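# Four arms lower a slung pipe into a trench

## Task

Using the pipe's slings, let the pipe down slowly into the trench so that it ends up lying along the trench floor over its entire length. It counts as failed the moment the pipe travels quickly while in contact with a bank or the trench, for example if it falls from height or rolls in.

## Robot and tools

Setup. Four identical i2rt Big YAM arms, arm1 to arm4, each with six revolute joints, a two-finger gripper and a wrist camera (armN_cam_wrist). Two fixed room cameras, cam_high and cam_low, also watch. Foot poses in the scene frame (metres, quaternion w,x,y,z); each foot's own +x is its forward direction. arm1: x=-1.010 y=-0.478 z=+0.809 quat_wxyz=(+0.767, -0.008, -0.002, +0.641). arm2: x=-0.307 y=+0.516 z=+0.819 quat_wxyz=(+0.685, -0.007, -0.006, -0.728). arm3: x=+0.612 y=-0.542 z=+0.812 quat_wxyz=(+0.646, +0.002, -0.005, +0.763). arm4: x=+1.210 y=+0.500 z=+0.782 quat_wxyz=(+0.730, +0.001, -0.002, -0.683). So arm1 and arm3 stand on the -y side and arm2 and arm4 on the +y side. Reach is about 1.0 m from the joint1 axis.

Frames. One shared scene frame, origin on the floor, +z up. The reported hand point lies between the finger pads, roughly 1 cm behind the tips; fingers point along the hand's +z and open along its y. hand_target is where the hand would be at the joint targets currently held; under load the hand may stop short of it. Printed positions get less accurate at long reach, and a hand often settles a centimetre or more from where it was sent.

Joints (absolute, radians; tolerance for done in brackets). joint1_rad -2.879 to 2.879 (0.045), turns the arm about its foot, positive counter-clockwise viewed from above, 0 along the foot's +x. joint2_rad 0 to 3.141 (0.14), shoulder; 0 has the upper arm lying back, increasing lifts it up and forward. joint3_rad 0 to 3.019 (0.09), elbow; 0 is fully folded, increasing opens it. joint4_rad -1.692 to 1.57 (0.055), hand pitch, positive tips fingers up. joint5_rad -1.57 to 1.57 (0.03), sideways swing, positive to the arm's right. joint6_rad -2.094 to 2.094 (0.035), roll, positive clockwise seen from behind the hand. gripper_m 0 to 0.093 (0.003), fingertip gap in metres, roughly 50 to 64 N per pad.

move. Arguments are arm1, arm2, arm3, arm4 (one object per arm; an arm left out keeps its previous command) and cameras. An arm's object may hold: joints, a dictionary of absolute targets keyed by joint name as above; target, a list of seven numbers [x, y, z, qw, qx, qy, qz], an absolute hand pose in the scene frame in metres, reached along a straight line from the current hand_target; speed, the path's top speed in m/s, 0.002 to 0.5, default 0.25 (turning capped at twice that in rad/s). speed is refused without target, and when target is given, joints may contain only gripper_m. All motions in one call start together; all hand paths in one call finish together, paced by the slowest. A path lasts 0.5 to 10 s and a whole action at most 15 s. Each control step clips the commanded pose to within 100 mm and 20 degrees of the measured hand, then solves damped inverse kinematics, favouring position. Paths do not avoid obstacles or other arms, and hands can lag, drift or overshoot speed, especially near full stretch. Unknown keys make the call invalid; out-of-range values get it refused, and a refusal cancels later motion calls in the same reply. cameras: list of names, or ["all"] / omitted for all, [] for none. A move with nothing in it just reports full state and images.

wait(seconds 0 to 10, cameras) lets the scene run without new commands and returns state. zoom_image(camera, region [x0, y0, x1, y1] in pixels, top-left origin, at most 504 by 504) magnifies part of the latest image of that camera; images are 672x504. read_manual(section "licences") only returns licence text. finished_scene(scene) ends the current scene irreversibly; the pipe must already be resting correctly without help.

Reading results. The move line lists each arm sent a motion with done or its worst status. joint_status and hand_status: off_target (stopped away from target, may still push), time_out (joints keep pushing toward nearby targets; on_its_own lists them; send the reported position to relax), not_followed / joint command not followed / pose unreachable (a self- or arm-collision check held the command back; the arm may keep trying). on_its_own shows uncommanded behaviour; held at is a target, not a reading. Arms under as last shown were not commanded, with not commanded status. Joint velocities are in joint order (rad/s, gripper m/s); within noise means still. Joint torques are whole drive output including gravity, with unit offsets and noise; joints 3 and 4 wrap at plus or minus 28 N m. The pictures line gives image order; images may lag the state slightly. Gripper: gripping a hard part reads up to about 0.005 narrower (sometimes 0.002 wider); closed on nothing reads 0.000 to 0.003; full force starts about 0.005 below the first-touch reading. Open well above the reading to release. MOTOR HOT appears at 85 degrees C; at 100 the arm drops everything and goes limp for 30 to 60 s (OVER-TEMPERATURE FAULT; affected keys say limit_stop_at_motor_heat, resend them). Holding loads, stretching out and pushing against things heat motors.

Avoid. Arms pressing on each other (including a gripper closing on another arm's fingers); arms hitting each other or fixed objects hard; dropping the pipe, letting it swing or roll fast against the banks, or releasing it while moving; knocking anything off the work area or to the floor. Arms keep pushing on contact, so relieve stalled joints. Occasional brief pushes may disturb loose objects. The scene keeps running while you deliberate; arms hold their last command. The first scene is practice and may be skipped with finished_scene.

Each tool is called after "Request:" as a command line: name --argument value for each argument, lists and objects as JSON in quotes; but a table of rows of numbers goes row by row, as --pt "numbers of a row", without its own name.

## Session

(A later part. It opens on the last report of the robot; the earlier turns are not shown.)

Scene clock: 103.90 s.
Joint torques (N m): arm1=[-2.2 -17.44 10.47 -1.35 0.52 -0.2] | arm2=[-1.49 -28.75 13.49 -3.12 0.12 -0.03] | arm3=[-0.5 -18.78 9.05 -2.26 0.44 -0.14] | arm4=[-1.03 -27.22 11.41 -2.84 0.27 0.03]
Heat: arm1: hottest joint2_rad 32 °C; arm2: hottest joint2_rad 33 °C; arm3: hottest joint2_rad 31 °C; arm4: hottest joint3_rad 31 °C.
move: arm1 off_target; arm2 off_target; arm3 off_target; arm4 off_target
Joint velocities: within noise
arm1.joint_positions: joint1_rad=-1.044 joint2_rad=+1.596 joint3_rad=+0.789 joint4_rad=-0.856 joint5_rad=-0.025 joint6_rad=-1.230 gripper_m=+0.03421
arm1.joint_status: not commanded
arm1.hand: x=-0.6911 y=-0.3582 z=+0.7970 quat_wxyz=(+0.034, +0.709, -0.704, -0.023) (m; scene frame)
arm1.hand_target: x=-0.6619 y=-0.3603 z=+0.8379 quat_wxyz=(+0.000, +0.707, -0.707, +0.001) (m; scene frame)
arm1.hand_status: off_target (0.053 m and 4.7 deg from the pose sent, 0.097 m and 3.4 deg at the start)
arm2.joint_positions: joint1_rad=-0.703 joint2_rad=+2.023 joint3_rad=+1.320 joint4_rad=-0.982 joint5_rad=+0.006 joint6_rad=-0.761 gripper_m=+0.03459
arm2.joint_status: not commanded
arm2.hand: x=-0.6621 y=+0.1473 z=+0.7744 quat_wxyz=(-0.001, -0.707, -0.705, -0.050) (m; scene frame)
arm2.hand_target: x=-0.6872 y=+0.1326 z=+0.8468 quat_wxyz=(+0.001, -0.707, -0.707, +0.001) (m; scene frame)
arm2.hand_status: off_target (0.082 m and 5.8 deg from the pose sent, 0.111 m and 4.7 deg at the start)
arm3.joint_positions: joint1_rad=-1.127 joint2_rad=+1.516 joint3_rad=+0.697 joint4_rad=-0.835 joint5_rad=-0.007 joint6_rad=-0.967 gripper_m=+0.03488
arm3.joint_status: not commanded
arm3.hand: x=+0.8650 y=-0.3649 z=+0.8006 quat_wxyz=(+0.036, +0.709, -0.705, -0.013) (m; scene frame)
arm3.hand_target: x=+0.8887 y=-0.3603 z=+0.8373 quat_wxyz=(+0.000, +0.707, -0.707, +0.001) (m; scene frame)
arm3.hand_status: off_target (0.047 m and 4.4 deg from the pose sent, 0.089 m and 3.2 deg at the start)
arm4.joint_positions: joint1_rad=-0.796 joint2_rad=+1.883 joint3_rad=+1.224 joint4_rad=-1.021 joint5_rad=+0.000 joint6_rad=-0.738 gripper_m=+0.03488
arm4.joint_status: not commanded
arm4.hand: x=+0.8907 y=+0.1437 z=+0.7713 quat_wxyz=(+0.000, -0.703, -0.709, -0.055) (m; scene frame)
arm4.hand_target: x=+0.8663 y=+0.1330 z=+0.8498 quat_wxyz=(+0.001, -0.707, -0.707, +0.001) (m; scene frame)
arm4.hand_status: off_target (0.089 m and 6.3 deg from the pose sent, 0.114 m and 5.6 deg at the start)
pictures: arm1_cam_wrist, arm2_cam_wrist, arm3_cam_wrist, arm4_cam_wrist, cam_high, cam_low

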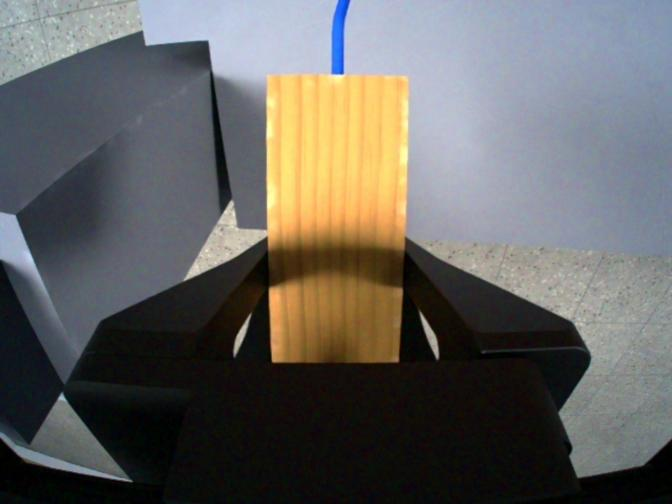

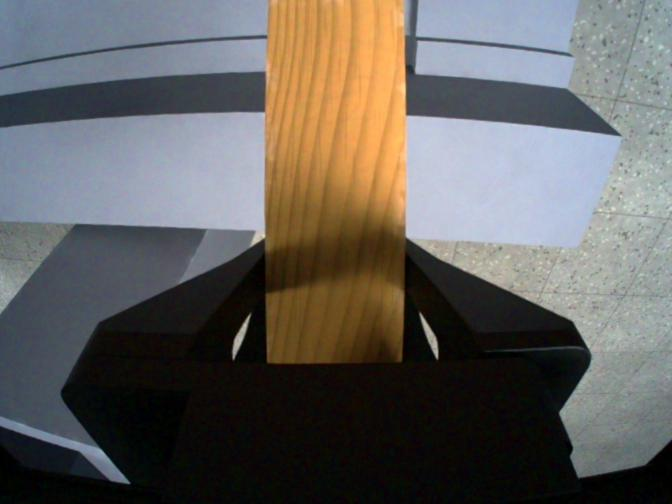

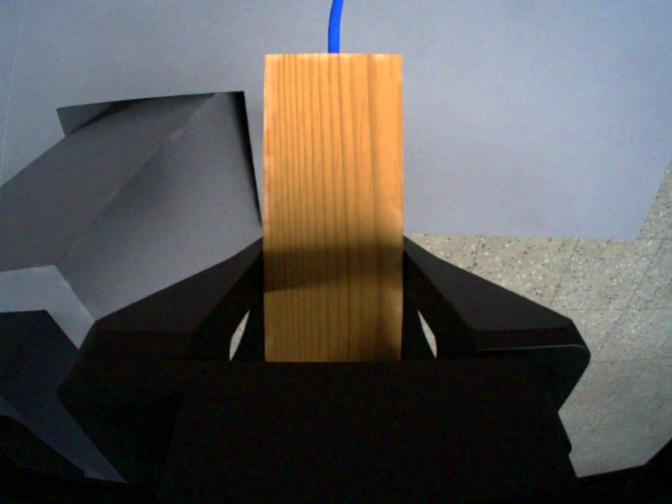

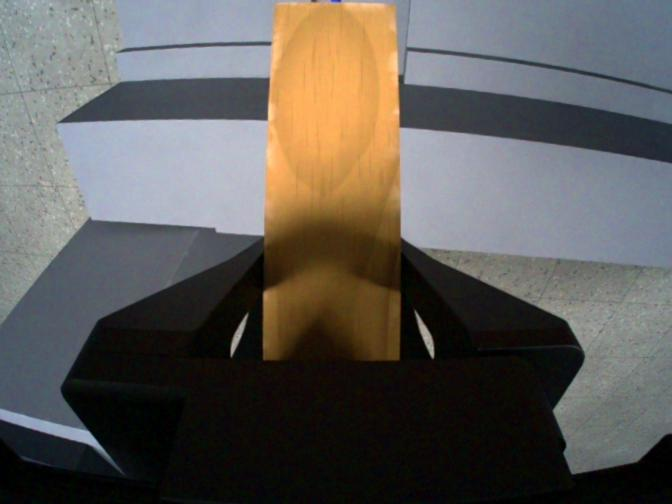

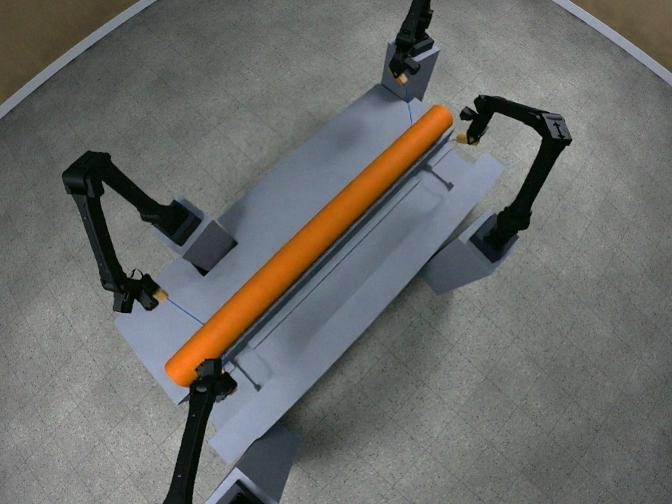

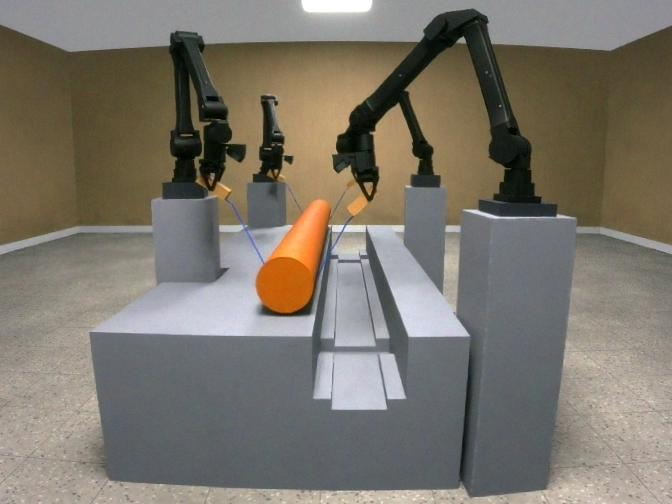

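Request:
move --arm1 '{"target":[-0.65,-0.36,0.88,0,0.707,-0.707,0],"speed":0.05}' --arm2 '{"target":[-0.690,0.14,0.90,0,0.707,0.707,0],"speed":0.05}' --arm3 '{"target":[0.90,-0.36,0.88,0,0.707,-0.707,0],"speed":0.05}' --arm4 '{"target":[0.863,0.14,0.905,0,0.707,0.707,0],"speed":0.05}'

Scene clock: 108.50 s.
Joint torques (N m): arm1=[-3.19 -17.61 11.93 -1.47 0.55 -0.27] | arm2=[-2.32 -28.34 14.83 -3.28 0.17 -0.14] | arm3=[-1.55 -19.37 10.5 -2.43 0.51 -0.24] | arm4=[-1.79 -27.34 12.62 -2.99 0.36 -0.1]
Heat: arm1: hottest joint2_rad 32 °C; arm2: hottest joint2_rad 33 °C; arm3: hottest joint2_rad 31 °C; arm4: hottest joint3_rad 32 °C.
move: arm1 off_target; arm2 off_target; arm3 off_target; arm4 off_target
Joint velocities: within noise
arm1.joint_positions: joint1_rad=-1.044 joint2_rad=+1.554 joint3_rad=+0.852 joint4_rad=-0.975 joint5_rad=-0.025 joint6_rad=-1.231 gripper_m=+0.03421
arm1.joint_status: not commanded
arm1.hand: x=-0.6841 y=-0.3551 z=+0.8295 quat_wxyz=(+0.041, +0.709, -0.704, -0.026) (m; scene frame)
arm1.hand_target: x=-0.6528 y=-0.3604 z=+0.8776 quat_wxyz=(+0.000, +0.707, -0.708, +0.002) (m; scene frame)
arm1.hand_status: off_target (0.061 m and 5.6 deg from the pose sent, 0.093 m and 4.7 deg at the start)
arm2.joint_positions: joint1_rad=-0.703 joint2_rad=+1.948 joint3_rad=+1.341 joint4_rad=-1.083 joint5_rad=+0.006 joint6_rad=-0.761 gripper_m=+0.03459
arm2.joint_status: not commanded
arm2.hand: x=-0.6601 y=+0.1501 z=+0.8199 quat_wxyz=(-0.001, -0.707, -0.705, -0.053) (m; scene frame)
arm2.hand_target: x=-0.6866 y=+0.1429 z=+0.8964 quat_wxyz=(+0.001, -0.707, -0.707, +0.001) (m; scene frame)
arm2.hand_status: off_target (0.086 m and 6.0 deg from the pose sent, 0.129 m and 5.8 deg at the start)
arm3.joint_positions: joint1_rad=-1.127 joint2_rad=+1.468 joint3_rad=+0.758 joint4_rad=-0.959 joint5_rad=-0.007 joint6_rad=-0.974 gripper_m=+0.03488
arm3.joint_status: not commanded
arm3.hand: x=+0.8703 y=-0.3614 z=+0.8328 quat_wxyz=(+0.043, +0.711, -0.702, -0.015) (m; scene frame)
arm3.hand_target: x=+0.8978 y=-0.3605 z=+0.8767 quat_wxyz=(+0.000, +0.707, -0.707, +0.001) (m; scene frame)
arm3.hand_status: off_target (0.056 m and 5.3 deg from the pose sent, 0.087 m and 4.4 deg at the start)
arm4.joint_positions: joint1_rad=-0.796 joint2_rad=+1.817 joint3_rad=+1.258 joint4_rad=-1.132 joint5_rad=+0.000 joint6_rad=-0.738 gripper_m=+0.03488
arm4.joint_status: not commanded
arm4.hand: x=+0.8934 y=+0.1469 z=+0.8138 quat_wxyz=(+0.000, -0.703, -0.709, -0.061) (m; scene frame)
arm4.hand_target: x=+0.8673 y=+0.1434 z=+0.8990 quat_wxyz=(+0.002, -0.707, -0.707, +0.001) (m; scene frame)
arm4.hand_status: off_target (0.096 m and 7.0 deg from the pose sent, 0.137 m and 6.3 deg at the start; pose on its path clipped on 11 of 51 steps)
pictures: arm1_cam_wrist, arm2_cam_wrist, arm3_cam_wrist, arm4_cam_wrist, cam_high, cam_low

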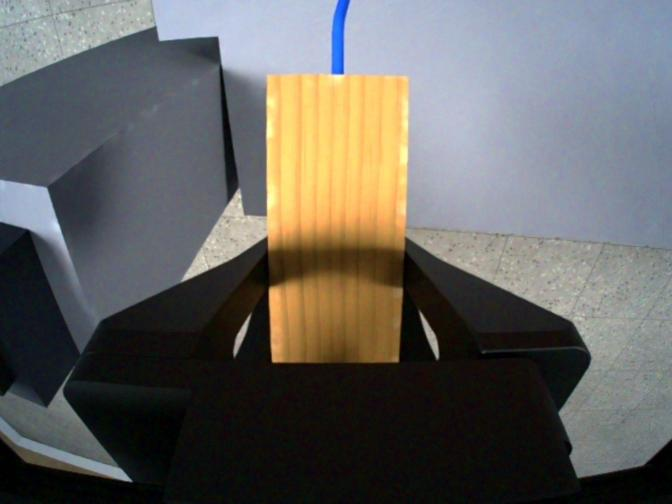

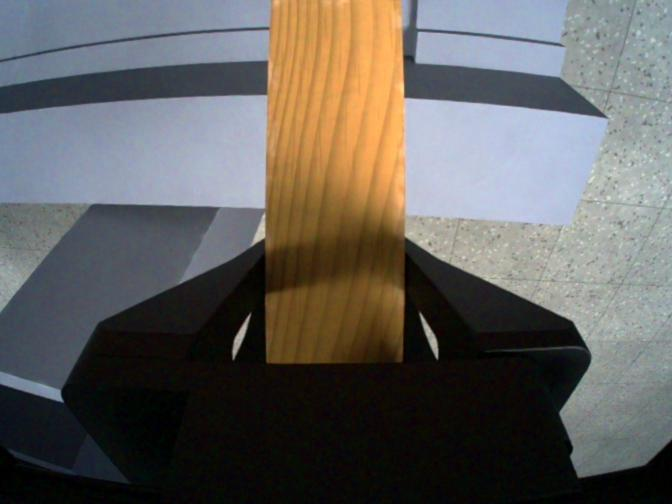

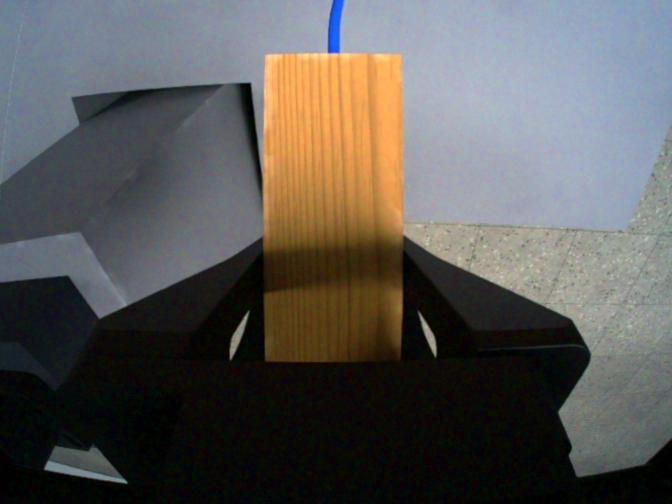

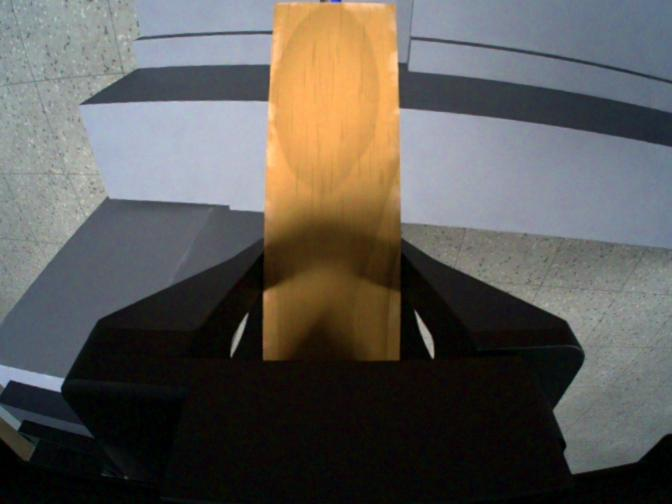

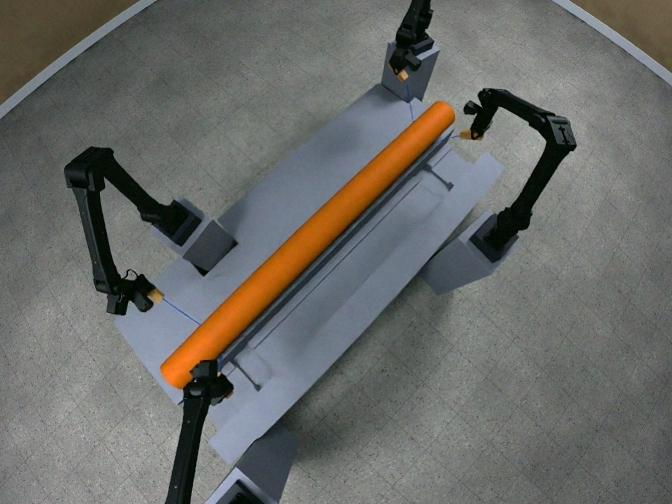

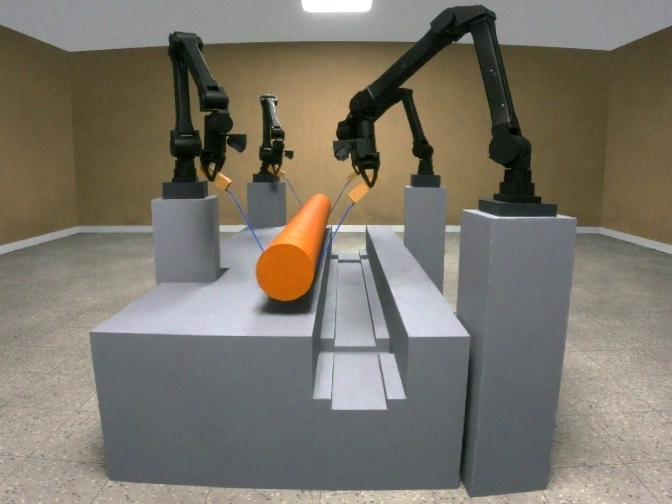

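Request:
move --arm1 '{"target":[-0.65,-0.14,0.90,0,0.707,-0.707,0],"speed":0.06}' --arm2 '{"target":[-0.690,0.36,0.885,0,0.707,0.707,0],"speed":0.06}' --arm3 '{"target":[0.90,-0.14,0.895,0,0.707,-0.707,0],"speed":0.06}' --arm4 '{"target":[0.865,0.36,0.885,0,0.707,0.707,0],"speed":0.06}'

Scene clock: 115.83 s.
Joint torques (N m): arm1=[-2.37 -20.42 13.08 -1.85 0.48 0.01] | arm2=[-4.07 -21.71 9.73 -1.4 0.43 -0.08] | arm3=[-0.5 -26.58 10.95 -2.67 0.35 0.01] | arm4=[-2.61 -19.6 8.57 -0.98 0.67 -0.19]
Heat: arm1: hottest joint3_rad 33 °C; arm2: hottest joint2_rad 34 °C; arm3: hottest joint2_rad 31 °C; arm4: hottest joint3_rad 33 °C.
move: arm1 off_target; arm2 off_target; arm3 off_target; arm4 off_target
Joint velocities: within noise
arm1.joint_positions: joint1_rad=-0.621 joint2_rad=+1.768 joint3_rad=+1.213 joint4_rad=-1.086 joint5_rad=-0.028 joint6_rad=-0.823 gripper_m=+0.03421
arm1.joint_status: not commanded
arm1.hand: x=-0.6772 y=-0.1472 z=+0.8503 quat_wxyz=(+0.033, +0.715, -0.699, -0.007) (m; scene frame)
arm1.hand_target: x=-0.6523 y=-0.1417 z=+0.8990 quat_wxyz=(-0.001, +0.707, -0.707, +0.000) (m; scene frame)
arm1.hand_status: off_target (0.057 m and 4.1 deg from the pose sent, 0.229 m and 5.6 deg at the start)
arm2.joint_positions: joint1_rad=-1.065 joint2_rad=+1.656 joint3_rad=+0.999 joint4_rad=-1.004 joint5_rad=+0.004 joint6_rad=-1.147 gripper_m=+0.03459
arm2.joint_status: not commanded
arm2.hand: x=-0.6699 y=+0.3448 z=+0.8447 quat_wxyz=(-0.019, -0.699, -0.714, -0.036) (m; scene frame)
arm2.hand_target: x=-0.6885 y=+0.3597 z=+0.8827 quat_wxyz=(+0.001, -0.707, -0.707, -0.001) (m; scene frame)
arm2.hand_status: off_target (0.047 m and 4.9 deg from the pose sent, 0.222 m and 6.1 deg at the start)
arm3.joint_positions: joint1_rad=-0.763 joint2_rad=+1.814 joint3_rad=+1.223 joint4_rad=-1.064 joint5_rad=-0.009 joint6_rad=-0.617 gripper_m=+0.03488
arm3.joint_status: not commanded
arm3.hand: x=+0.8784 y=-0.1490 z=+0.8383 quat_wxyz=(+0.038, +0.713, -0.700, +0.001) (m; scene frame)
arm3.hand_target: x=+0.8983 y=-0.1417 z=+0.8929 quat_wxyz=(-0.001, +0.707, -0.707, +0.000) (m; scene frame)
arm3.hand_status: off_target (0.061 m and 4.5 deg from the pose sent, 0.232 m and 5.3 deg at the start)
arm4.joint_positions: joint1_rad=-1.200 joint2_rad=+1.505 joint3_rad=+0.925 joint4_rad=-1.091 joint5_rad=-0.009 joint6_rad=-1.144 gripper_m=+0.03488
arm4.joint_status: not commanded
arm4.hand: x=+0.8841 y=+0.3470 z=+0.8378 quat_wxyz=(-0.024, -0.703, -0.709, -0.046) (m; scene frame)
arm4.hand_target: x=+0.8669 y=+0.3596 z=+0.8817 quat_wxyz=(+0.002, -0.708, -0.707, -0.001) (m; scene frame)
arm4.hand_status: off_target (0.053 m and 5.9 deg from the pose sent, 0.227 m and 7.0 deg at the start)
pictures: arm1_cam_wrist, arm2_cam_wrist, arm3_cam_wrist, arm4_cam_wrist, cam_high, cam_low

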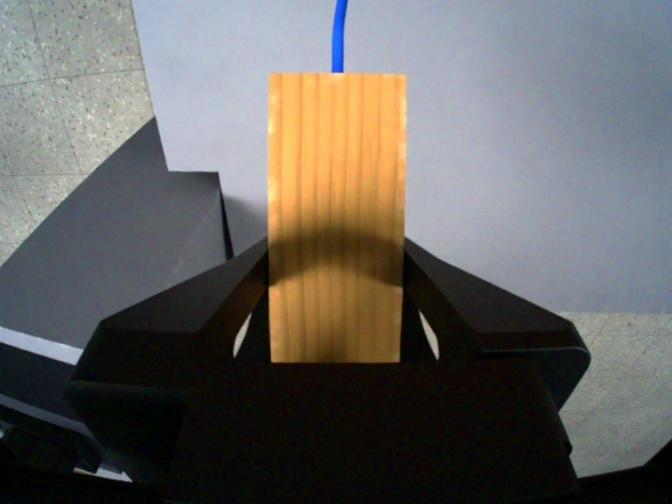

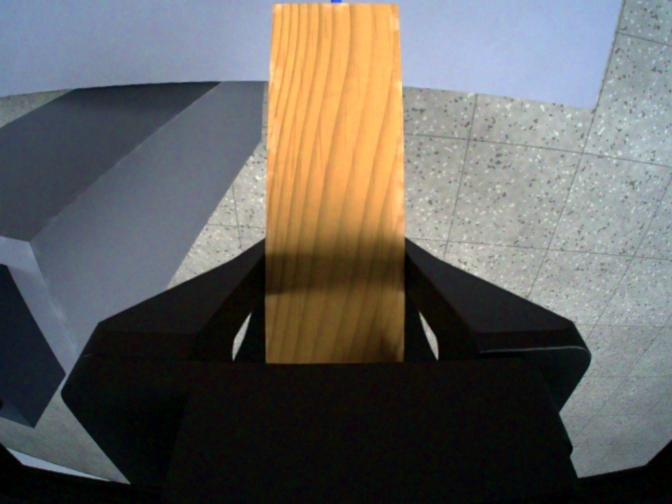

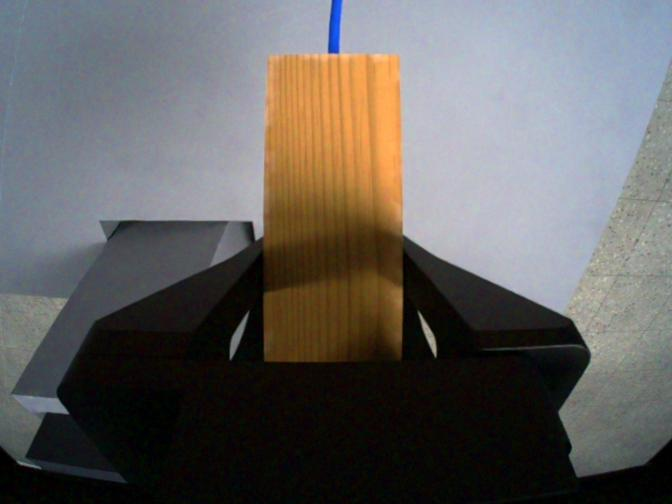

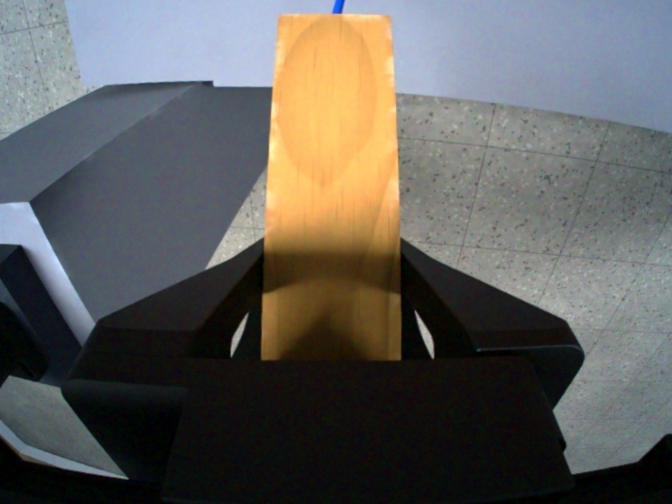

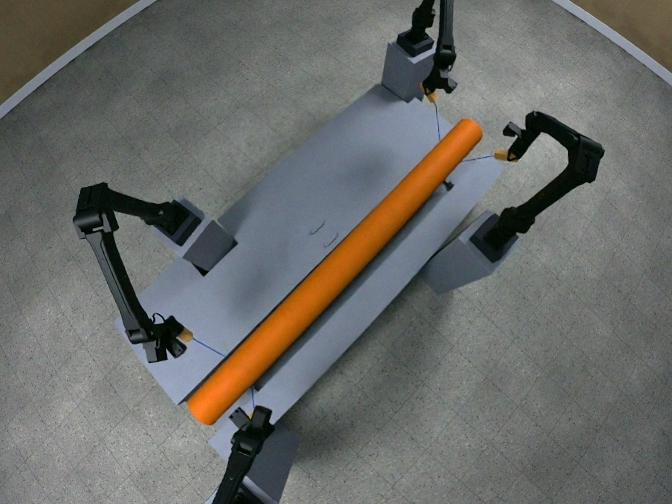

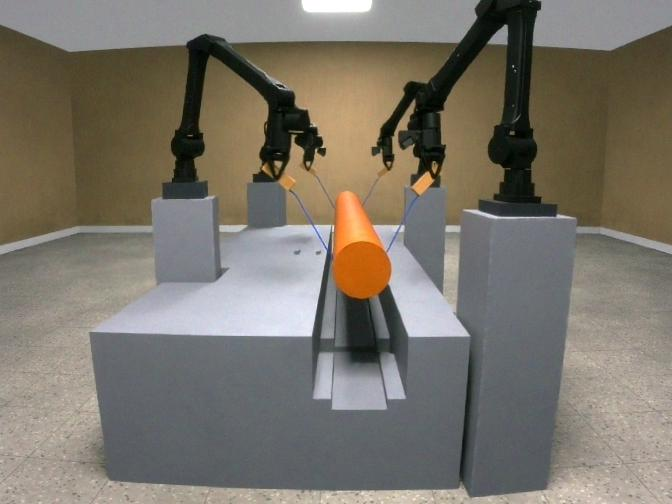

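Request:
zoom_image --camera "cam_low" --region '[250, 170, 450, 420]'

Request:
zoom_image --camera "cam_high" --region '[170, 100, 510, 450]'

Scaled by 2.016.

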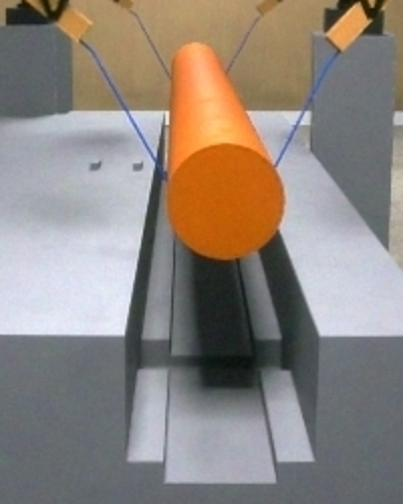

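Scaled by 1.440.

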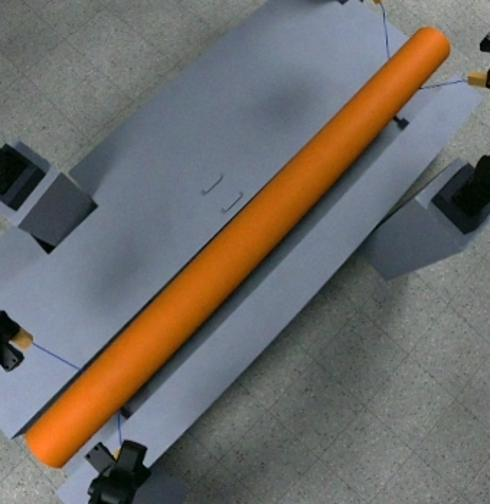

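Request:
move --arm1 '{"target":[-0.65,-0.14,0.855,0,0.707,-0.707,0],"speed":0.04}' --arm2 '{"target":[-0.690,0.36,0.84,0,0.707,0.707,0],"speed":0.04}' --arm3 '{"target":[0.90,-0.14,0.85,0,0.707,-0.707,0],"speed":0.04}' --arm4 '{"target":[0.865,0.36,0.84,0,0.707,0.707,0],"speed":0.04}' --cameras '["cam_high","cam_low"]'

Request:
zoom_image --camera "cam_low" --region '[250, 170, 450, 420]'

Request:
zoom_image --camera "cam_low" --region '[300, 180, 400, 280]'

Request:
zoom_image --camera "cam_high" --region '[390, 80, 510, 200]'

Scene clock: 129.03 s.
Joint torques (N m): arm1=[-2.14 -22.01 9.22 -0.4 0.5 0.02] | arm2=[-4.25 -18.49 9.02 -1.1 0.45 -0.08] | arm3=[-0.38 -27.46 7.38 -1.29 0.35 -0.01] | arm4=[-2.61 -16.62 8.06 -0.73 0.62 -0.16]
Heat: arm1: hottest joint3_rad 38 °C; arm2: hottest joint2_rad 36 °C; arm3: hottest joint3_rad 34 °C; arm4: hottest joint3_rad 33 °C.
move: arm1 off_target; arm2 off_target; arm3 off_target; arm4 off_target
Joint velocities: within noise
arm1.joint_positions: joint1_rad=-0.621 joint2_rad=+1.833 joint3_rad=+1.213 joint4_rad=-1.017 joint5_rad=-0.028 joint6_rad=-0.821 gripper_m=+0.03421
arm1.joint_status: not commanded
arm1.hand: x=-0.6694 y=-0.1403 z=+0.8198 quat_wxyz=(+0.031, +0.714, -0.699, -0.007) (m; scene frame)
arm1.hand_target: x=-0.6510 y=-0.1405 z=+0.8542 quat_wxyz=(+0.000, +0.707, -0.707, +0.000) (m; scene frame)
arm1.hand_status: off_target (0.040 m and 3.8 deg from the pose sent, 0.028 m and 4.1 deg at the start)
arm2.joint_positions: joint1_rad=-1.065 joint2_rad=+1.699 joint3_rad=+0.951 joint4_rad=-0.889 joint5_rad=+0.002 joint6_rad=-1.154 gripper_m=+0.03459
arm2.joint_status: not commanded
arm2.hand: x=-0.6694 y=+0.3443 z=+0.8132 quat_wxyz=(-0.016, -0.697, -0.717, -0.025) (m; scene frame)
arm2.hand_target: x=-0.6888 y=+0.3598 z=+0.8389 quat_wxyz=(+0.001, -0.707, -0.707, -0.001) (m; scene frame)
arm2.hand_status: off_target (0.037 m and 3.7 deg from the pose sent, 0.026 m and 4.9 deg at the start)
arm3.joint_positions: joint1_rad=-0.763 joint2_rad=+1.879 joint3_rad=+1.217 joint4_rad=-0.988 joint5_rad=-0.009 joint6_rad=-0.616 gripper_m=+0.03488
arm3.joint_status: not commanded
arm3.hand: x=+0.8830 y=-0.1421 z=+0.8057 quat_wxyz=(+0.034, +0.713, -0.700, +0.000) (m; scene frame)
arm3.hand_target: x=+0.8990 y=-0.1407 z=+0.8480 quat_wxyz=(+0.000, +0.707, -0.707, +0.000) (m; scene frame)
arm3.hand_status: off_target (0.047 m and 4.1 deg from the pose sent, 0.026 m and 4.5 deg at the start)
arm4.joint_positions: joint1_rad=-1.200 joint2_rad=+1.536 joint3_rad=+0.862 joint4_rad=-0.970 joint5_rad=-0.010 joint6_rad=-1.150 gripper_m=+0.03488
arm4.joint_status: not commanded
arm4.hand: x=+0.8864 y=+0.3478 z=+0.8067 quat_wxyz=(-0.020, -0.701, -0.712, -0.033) (m; scene frame)
arm4.hand_target: x=+0.8664 y=+0.3598 z=+0.8383 quat_wxyz=(+0.001, -0.707, -0.707, -0.001) (m; scene frame)
arm4.hand_status: off_target (0.041 m and 4.5 deg from the pose sent, 0.023 m and 5.9 deg at the start)
pictures: cam_high, cam_low

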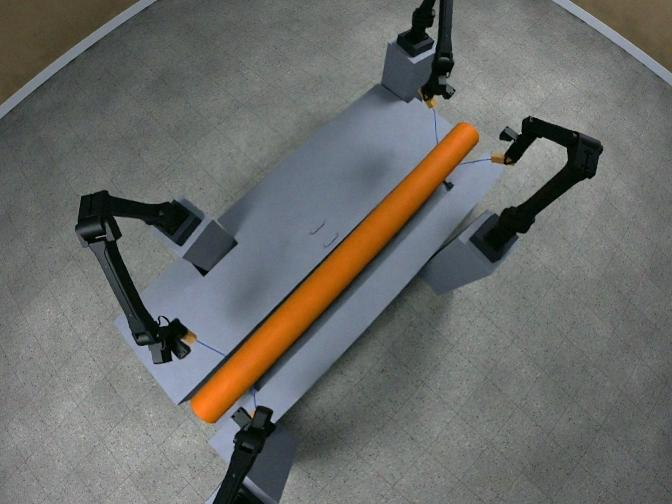

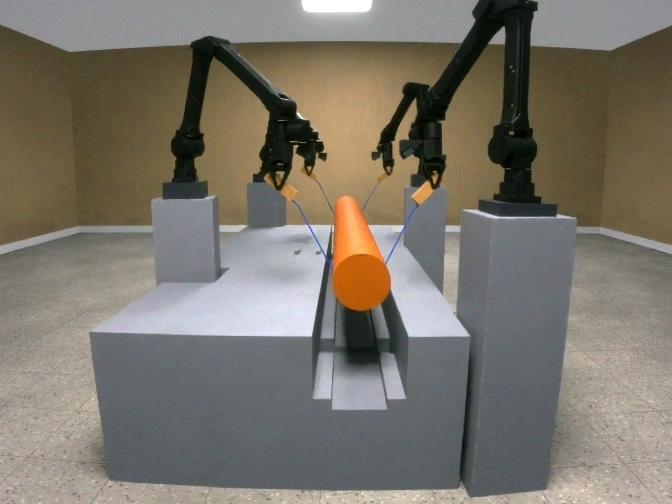

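Scaled by 2.016.

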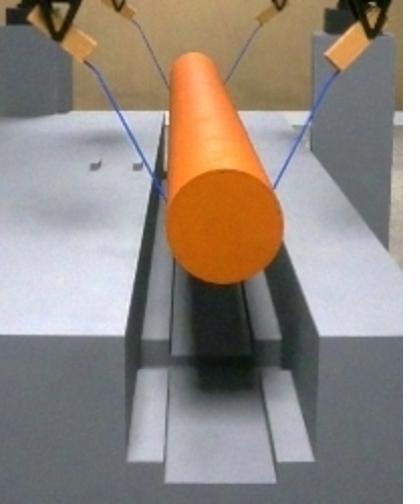

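Scaled by 5.040.

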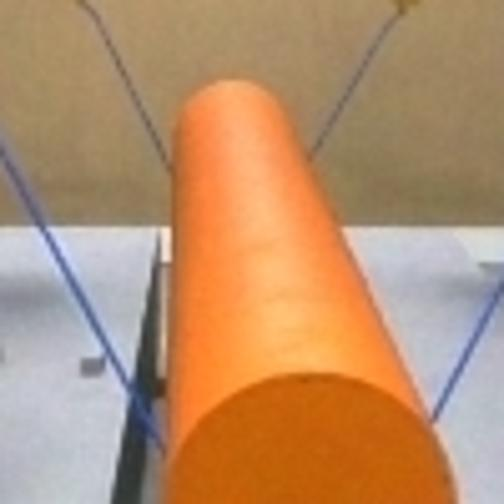

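Scaled by 4.200.

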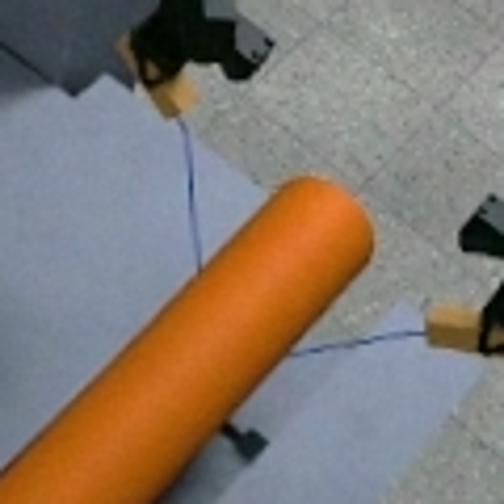

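Request:
move --arm1 '{"target":[-0.65,-0.125,0.815,0,0.707,-0.707,0],"speed":0.03}' --arm2 '{"target":[-0.690,0.375,0.80,0,0.707,0.707,0],"speed":0.03}' --arm3 '{"target":[0.90,-0.142,0.815,0,0.707,-0.707,0],"speed":0.03}' --arm4 '{"target":[0.865,0.358,0.803,0,0.707,0.707,0],"speed":0.03}' --cameras '["cam_high","cam_low"]'

Request:
zoom_image --camera "cam_low" --region '[250, 170, 450, 420]'

Request:
zoom_image --camera "cam_low" --region '[300, 180, 400, 280]'

Request:
zoom_image --camera "cam_high" --region '[390, 80, 510, 200]'

Scene clock: 139.60 s.
Joint torques (N m): arm1=[-2.08 -22.01 8.32 -0.35 0.44 0.04] | arm2=[-4.42 -18.61 7.88 -1.03 0.46 -0.05] | arm3=[-0.73 -27.11 6.8 -1.25 0.36 -0.04] | arm4=[-2.43 -16.79 7.08 -0.65 0.61 -0.12]
Heat: arm1: hottest joint3_rad 38 °C; arm2: hottest joint2_rad 36 °C; arm3: hottest joint2_rad 34 °C; arm4: hottest joint3_rad 33 °C.
move: arm1 off_target; arm2 off_target; arm3 off_target; arm4 off_target
Joint velocities: within noise
arm1.joint_positions: joint1_rad=-0.598 joint2_rad=+1.910 joint3_rad=+1.213 joint4_rad=-0.932 joint5_rad=-0.028 joint6_rad=-0.802 gripper_m=+0.03421
arm1.joint_status: not commanded
arm1.hand: x=-0.6696 y=-0.1257 z=+0.7828 quat_wxyz=(+0.027, +0.715, -0.698, -0.006) (m; scene frame)
arm1.hand_target: x=-0.6508 y=-0.1254 z=+0.8144 quat_wxyz=(+0.000, +0.707, -0.707, +0.000) (m; scene frame)
arm1.hand_status: off_target (0.038 m and 3.5 deg from the pose sent, 0.025 m and 3.8 deg at the start)
arm2.joint_positions: joint1_rad=-1.099 joint2_rad=+1.761 joint3_rad=+0.904 joint4_rad=-0.774 joint5_rad=+0.002 joint6_rad=-1.189 gripper_m=+0.03459
arm2.joint_status: not commanded
arm2.hand: x=-0.6696 y=+0.3584 z=+0.7760 quat_wxyz=(-0.016, -0.696, -0.717, -0.022) (m; scene frame)
arm2.hand_target: x=-0.6890 y=+0.3748 z=+0.7990 quat_wxyz=(+0.001, -0.707, -0.707, -0.001) (m; scene frame)
arm2.hand_status: off_target (0.036 m and 3.5 deg from the pose sent, 0.039 m and 3.7 deg at the start)
arm3.joint_positions: joint1_rad=-0.763 joint2_rad=+1.922 joint3_rad=+1.185 joint4_rad=-0.903 joint5_rad=-0.009 joint6_rad=-0.616 gripper_m=+0.03488
arm3.joint_status: not commanded
arm3.hand: x=+0.8821 y=-0.1432 z=+0.7754 quat_wxyz=(+0.030, +0.713, -0.700, +0.000) (m; scene frame)
arm3.hand_target: x=+0.8992 y=-0.1425 z=+0.8133 quat_wxyz=(+0.000, +0.707, -0.707, +0.000) (m; scene frame)
arm3.hand_status: off_target (0.043 m and 3.6 deg from the pose sent, 0.019 m and 4.1 deg at the start)
arm4.joint_positions: joint1_rad=-1.200 joint2_rad=+1.601 joint3_rad=+0.826 joint4_rad=-0.860 joint5_rad=-0.010 joint6_rad=-1.151 gripper_m=+0.03488
arm4.joint_status: not commanded
arm4.hand: x=+0.8857 y=+0.3473 z=+0.7732 quat_wxyz=(-0.018, -0.701, -0.712, -0.029) (m; scene frame)
arm4.hand_target: x=+0.8660 y=+0.3579 z=+0.8015 quat_wxyz=(+0.001, -0.707, -0.707, -0.001) (m; scene frame)
arm4.hand_status: off_target (0.038 m and 4.0 deg from the pose sent, 0.024 m and 4.5 deg at the start)
pictures: cam_high, cam_low

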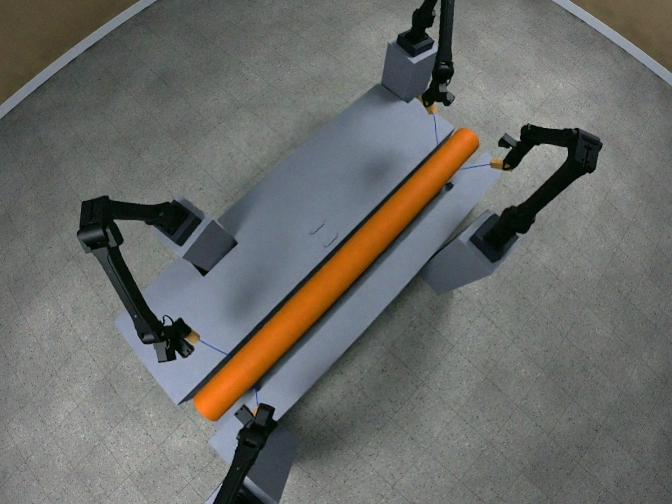

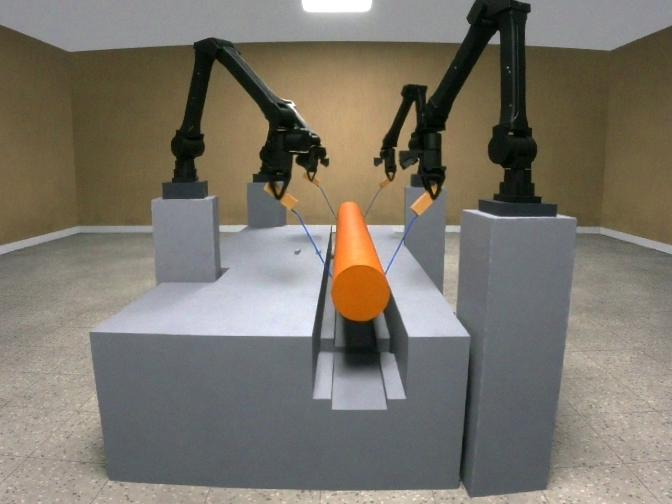

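Scaled by 2.016.

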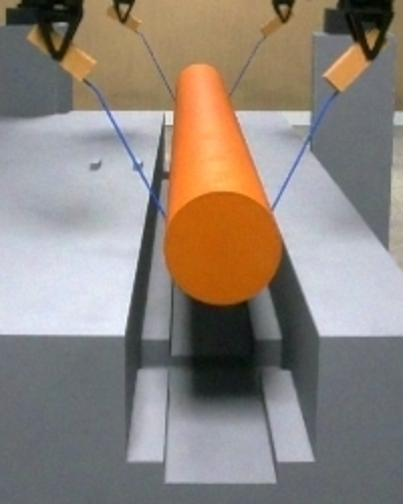

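Scaled by 5.040.

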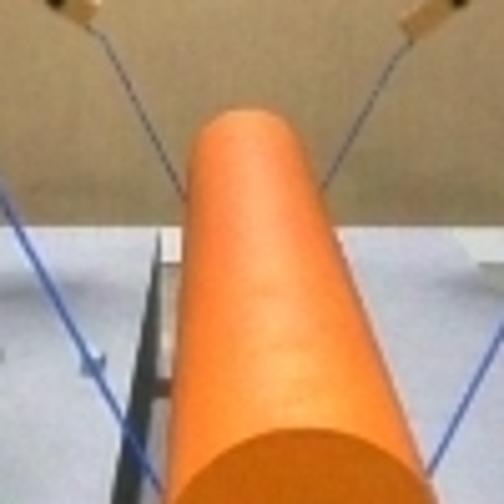

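Scaled by 4.200.

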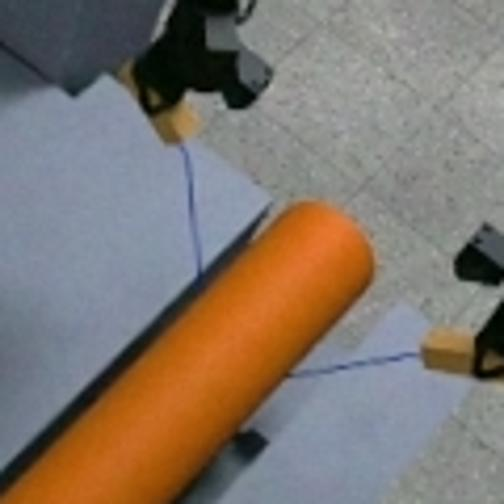

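Request:
move --arm1 '{"target":[-0.65,-0.085,0.755,0,0.707,-0.707,0],"speed":0.03}' --arm2 '{"target":[-0.690,0.332,0.74,0,0.707,0.707,0],"speed":0.03}' --arm3 '{"target":[0.90,-0.102,0.758,0,0.707,-0.707,0],"speed":0.03}' --arm4 '{"target":[0.865,0.318,0.743,0,0.707,0.707,0],"speed":0.03}' --cameras '["cam_high","cam_low"]'

Request:
zoom_image --camera "cam_low" --region '[250, 170, 450, 420]'

Request:
zoom_image --camera "cam_high" --region '[390, 80, 510, 200]'

Scene clock: 147.77 s.
Joint torques (N m): arm1=[-2.08 -23.06 10.09 -0.34 0.26 -0.03] | arm2=[-1.08 -19.6 8.42 -1.03 0.21 0.05] | arm3=[0.44 -28.45 8.5 -1.14 0.2 0] | arm4=[-0.79 -18.37 6.23 -0.58 0.41 0.13]
Heat: arm1: hottest joint3_rad 38 °C; arm2: hottest joint2_rad 35 °C; arm3: hottest joint2_rad 34 °C; arm4: hottest joint3_rad 33 °C.
move: arm1 off_target; arm2 off_target; arm3 off_target; arm4 off_target
Joint velocities: within noise
arm1.joint_positions: joint1_rad=-0.553 joint2_rad=+2.058 joint3_rad=+1.232 joint4_rad=-0.835 joint5_rad=-0.023 joint6_rad=-0.742 gripper_m=+0.03421
arm1.joint_status: not commanded
arm1.hand: x=-0.6807 y=-0.1073 z=+0.7157 quat_wxyz=(+0.044, +0.710, -0.703, -0.001) (m; scene frame)
arm1.hand_target: x=-0.6515 y=-0.0868 z=+0.7555 quat_wxyz=(+0.000, +0.707, -0.707, +0.000) (m; scene frame)
arm1.hand_status: off_target (0.055 m and 5.0 deg from the pose sent, 0.053 m and 3.5 deg at the start)
arm2.joint_positions: joint1_rad=-1.050 joint2_rad=+1.923 joint3_rad=+0.904 joint4_rad=-0.632 joint5_rad=+0.006 joint6_rad=-1.112 gripper_m=+0.03459
arm2.joint_status: not commanded
arm2.hand: x=-0.6632 y=+0.3396 z=+0.7132 quat_wxyz=(-0.015, -0.706, -0.707, -0.032) (m; scene frame)
arm2.hand_target: x=-0.6892 y=+0.3323 z=+0.7399 quat_wxyz=(+0.000, -0.707, -0.707, +0.000) (m; scene frame)
arm2.hand_status: off_target (0.039 m and 4.1 deg from the pose sent, 0.049 m and 3.5 deg at the start)
arm3.joint_positions: joint1_rad=-0.733 joint2_rad=+2.077 joint3_rad=+1.223 joint4_rad=-0.820 joint5_rad=-0.006 joint6_rad=-0.576 gripper_m=+0.03488
arm3.joint_status: not commanded
arm3.hand: x=+0.8755 y=-0.1277 z=+0.7109 quat_wxyz=(+0.046, +0.709, -0.703, +0.006) (m; scene frame)
arm3.hand_target: x=+0.8988 y=-0.1038 z=+0.7575 quat_wxyz=(+0.000, +0.707, -0.707, +0.000) (m; scene frame)
arm3.hand_status: off_target (0.059 m and 5.4 deg from the pose sent, 0.048 m and 3.6 deg at the start)
arm4.joint_positions: joint1_rad=-1.133 joint2_rad=+1.768 joint3_rad=+0.821 joint4_rad=-0.695 joint5_rad=-0.006 joint6_rad=-1.082 gripper_m=+0.03488
arm4.joint_status: not commanded
arm4.hand: x=+0.8878 y=+0.3214 z=+0.7121 quat_wxyz=(-0.016, -0.702, -0.712, -0.034) (m; scene frame)
arm4.hand_target: x=+0.8659 y=+0.3182 z=+0.7418 quat_wxyz=(+0.000, -0.707, -0.707, +0.000) (m; scene frame)
arm4.hand_status: off_target (0.039 m and 4.3 deg from the pose sent, 0.047 m and 4.1 deg at the start)
pictures: cam_high, cam_low

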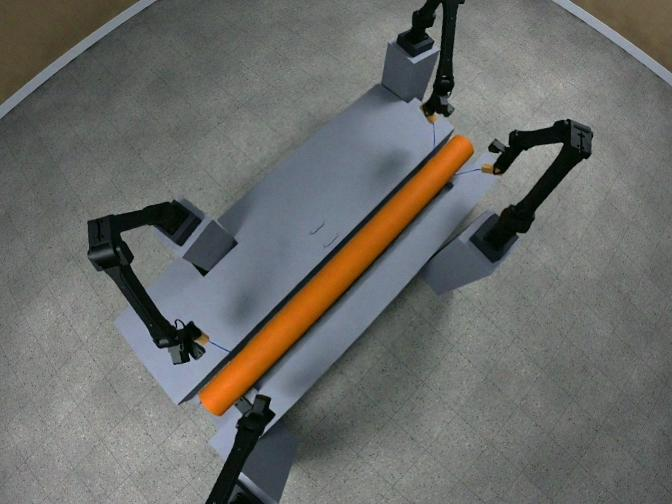

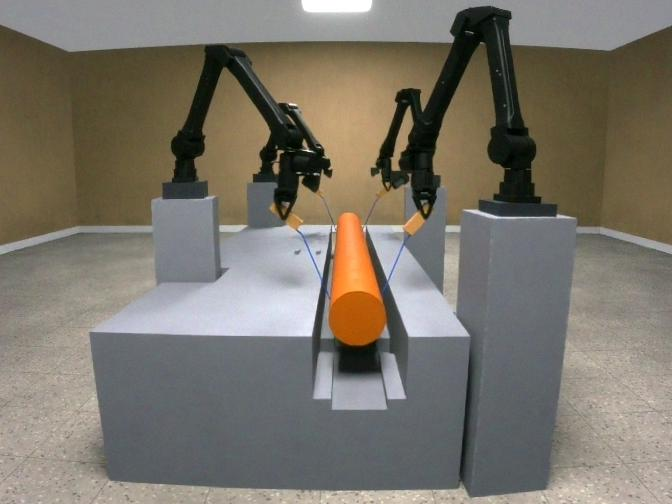

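Scaled by 2.016.

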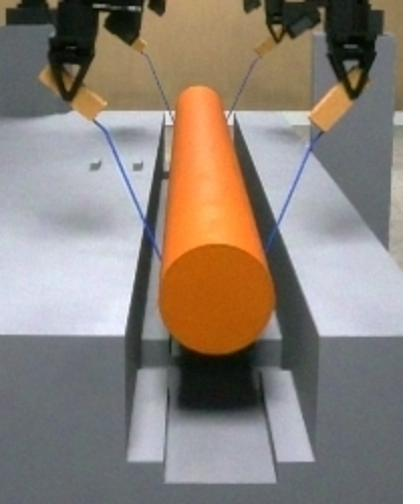

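Scaled by 4.200.

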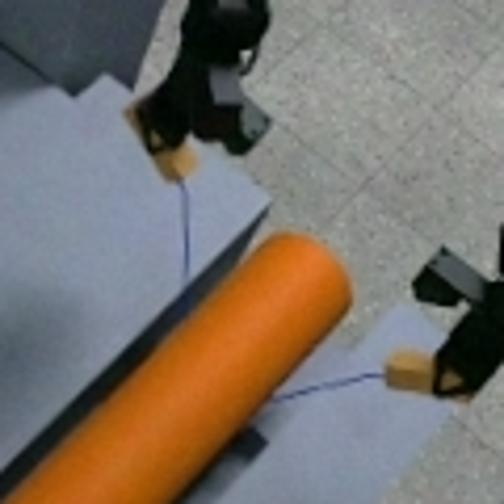

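Request:
move --arm1 '{"target":[-0.655,-0.08,0.70,0,0.707,-0.707,0],"speed":0.025}' --arm2 '{"target":[-0.690,0.332,0.685,0,0.707,0.707,0],"speed":0.025}' --arm3 '{"target":[0.90,-0.088,0.703,0,0.707,-0.707,0],"speed":0.025}' --arm4 '{"target":[0.865,0.320,0.688,0,0.707,0.707,0],"speed":0.025}' --cameras '["cam_high","cam_low"]'

Request:
zoom_image --camera "cam_low" --region '[250, 170, 450, 420]'

Request:
zoom_image --camera "cam_high" --region '[390, 80, 510, 200]'

Scene clock: 155.00 s.
Joint torques (N m): arm1=[-1.14 -23.24 8.59 -0.44 0.2 -0.02] | arm2=[-1.32 -20.25 6.9 -1.07 0.15 0.04] | arm3=[0.38 -29.51 7.47 -0.92 0.17 0.02] | arm4=[-1.08 -19.19 3.9 -0.4 0.38 0.08]
Heat: arm1: hottest joint3_rad 38 °C; arm2: hottest joint2_rad 36 °C; arm3: hottest joint2_rad 34 °C; arm4: hottest joint3_rad 33 °C.
move: arm1 off_target; arm2 off_target; arm3 off_target; arm4 off_target
Joint velocities: within noise
arm1.joint_positions: joint1_rad=-0.538 joint2_rad=+2.157 joint3_rad=+1.235 joint4_rad=-0.722 joint5_rad=-0.022 joint6_rad=-0.729 gripper_m=+0.03421
arm1.joint_status: not commanded
arm1.hand: x=-0.6824 y=-0.0998 z=+0.6665 quat_wxyz=(+0.036, +0.711, -0.703, -0.001) (m; scene frame)
arm1.hand_target: x=-0.6560 y=-0.0814 z=+0.7003 quat_wxyz=(+0.000, +0.707, -0.707, +0.000) (m; scene frame)
arm1.hand_status: off_target (0.048 m and 4.2 deg from the pose sent, 0.041 m and 5.0 deg at the start)
arm2.joint_positions: joint1_rad=-1.050 joint2_rad=+2.053 joint3_rad=+0.904 joint4_rad=-0.493 joint5_rad=+0.007 joint6_rad=-1.112 gripper_m=+0.03459
arm2.joint_status: not commanded
arm2.hand: x=-0.6630 y=+0.3391 z=+0.6616 quat_wxyz=(-0.013, -0.706, -0.707, -0.028) (m; scene frame)
arm2.hand_target: x=-0.6892 y=+0.3323 z=+0.6848 quat_wxyz=(+0.000, -0.707, -0.707, +0.000) (m; scene frame)
arm2.hand_status: off_target (0.036 m and 3.6 deg from the pose sent, 0.040 m and 4.1 deg at the start)
arm3.joint_positions: joint1_rad=-0.720 joint2_rad=+2.199 joint3_rad=+1.258 joint4_rad=-0.729 joint5_rad=-0.005 joint6_rad=-0.564 gripper_m=+0.03488
arm3.joint_status: not commanded
arm3.hand: x=+0.8754 y=-0.1160 z=+0.6583 quat_wxyz=(+0.045, +0.709, -0.703, +0.006) (m; scene frame)
arm3.hand_target: x=+0.8989 y=-0.0898 z=+0.7026 quat_wxyz=(+0.000, +0.707, -0.707, +0.000) (m; scene frame)
arm3.hand_status: off_target (0.058 m and 5.2 deg from the pose sent, 0.047 m and 5.4 deg at the start)
arm4.joint_positions: joint1_rad=-1.133 joint2_rad=+1.905 joint3_rad=+0.817 joint4_rad=-0.539 joint5_rad=-0.005 joint6_rad=-1.081 gripper_m=+0.03488
arm4.joint_status: not commanded
arm4.hand: x=+0.8833 y=+0.3188 z=+0.6612 quat_wxyz=(-0.013, -0.702, -0.712, -0.027) (m; scene frame)
arm4.hand_target: x=+0.8655 y=+0.3200 z=+0.6864 quat_wxyz=(+0.000, -0.707, -0.707, +0.000) (m; scene frame)
arm4.hand_status: off_target (0.033 m and 3.5 deg from the pose sent, 0.033 m and 4.3 deg at the start)
pictures: cam_high, cam_low

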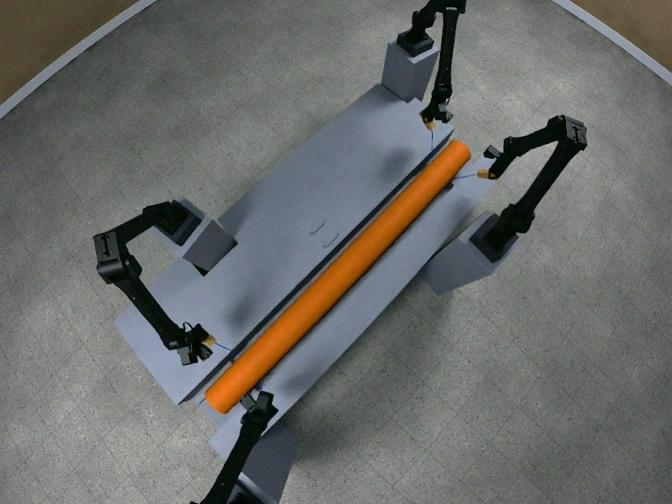

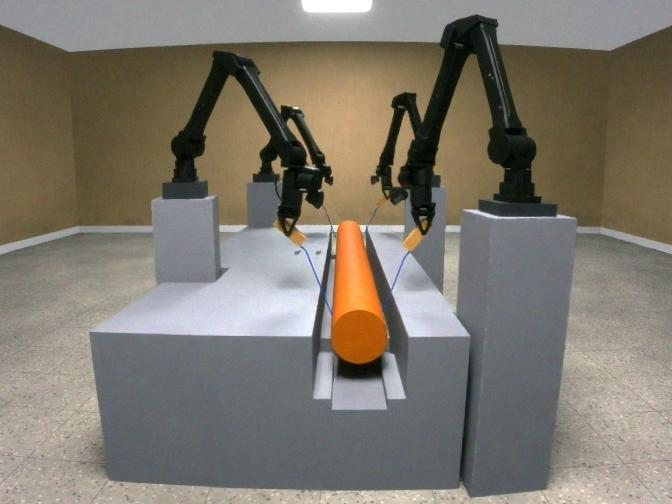

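Scaled by 2.016.

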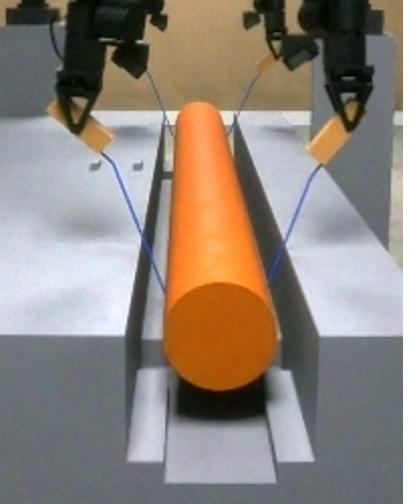

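Scaled by 4.200.

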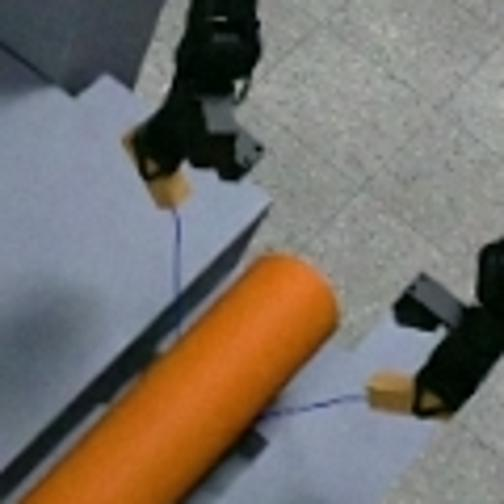

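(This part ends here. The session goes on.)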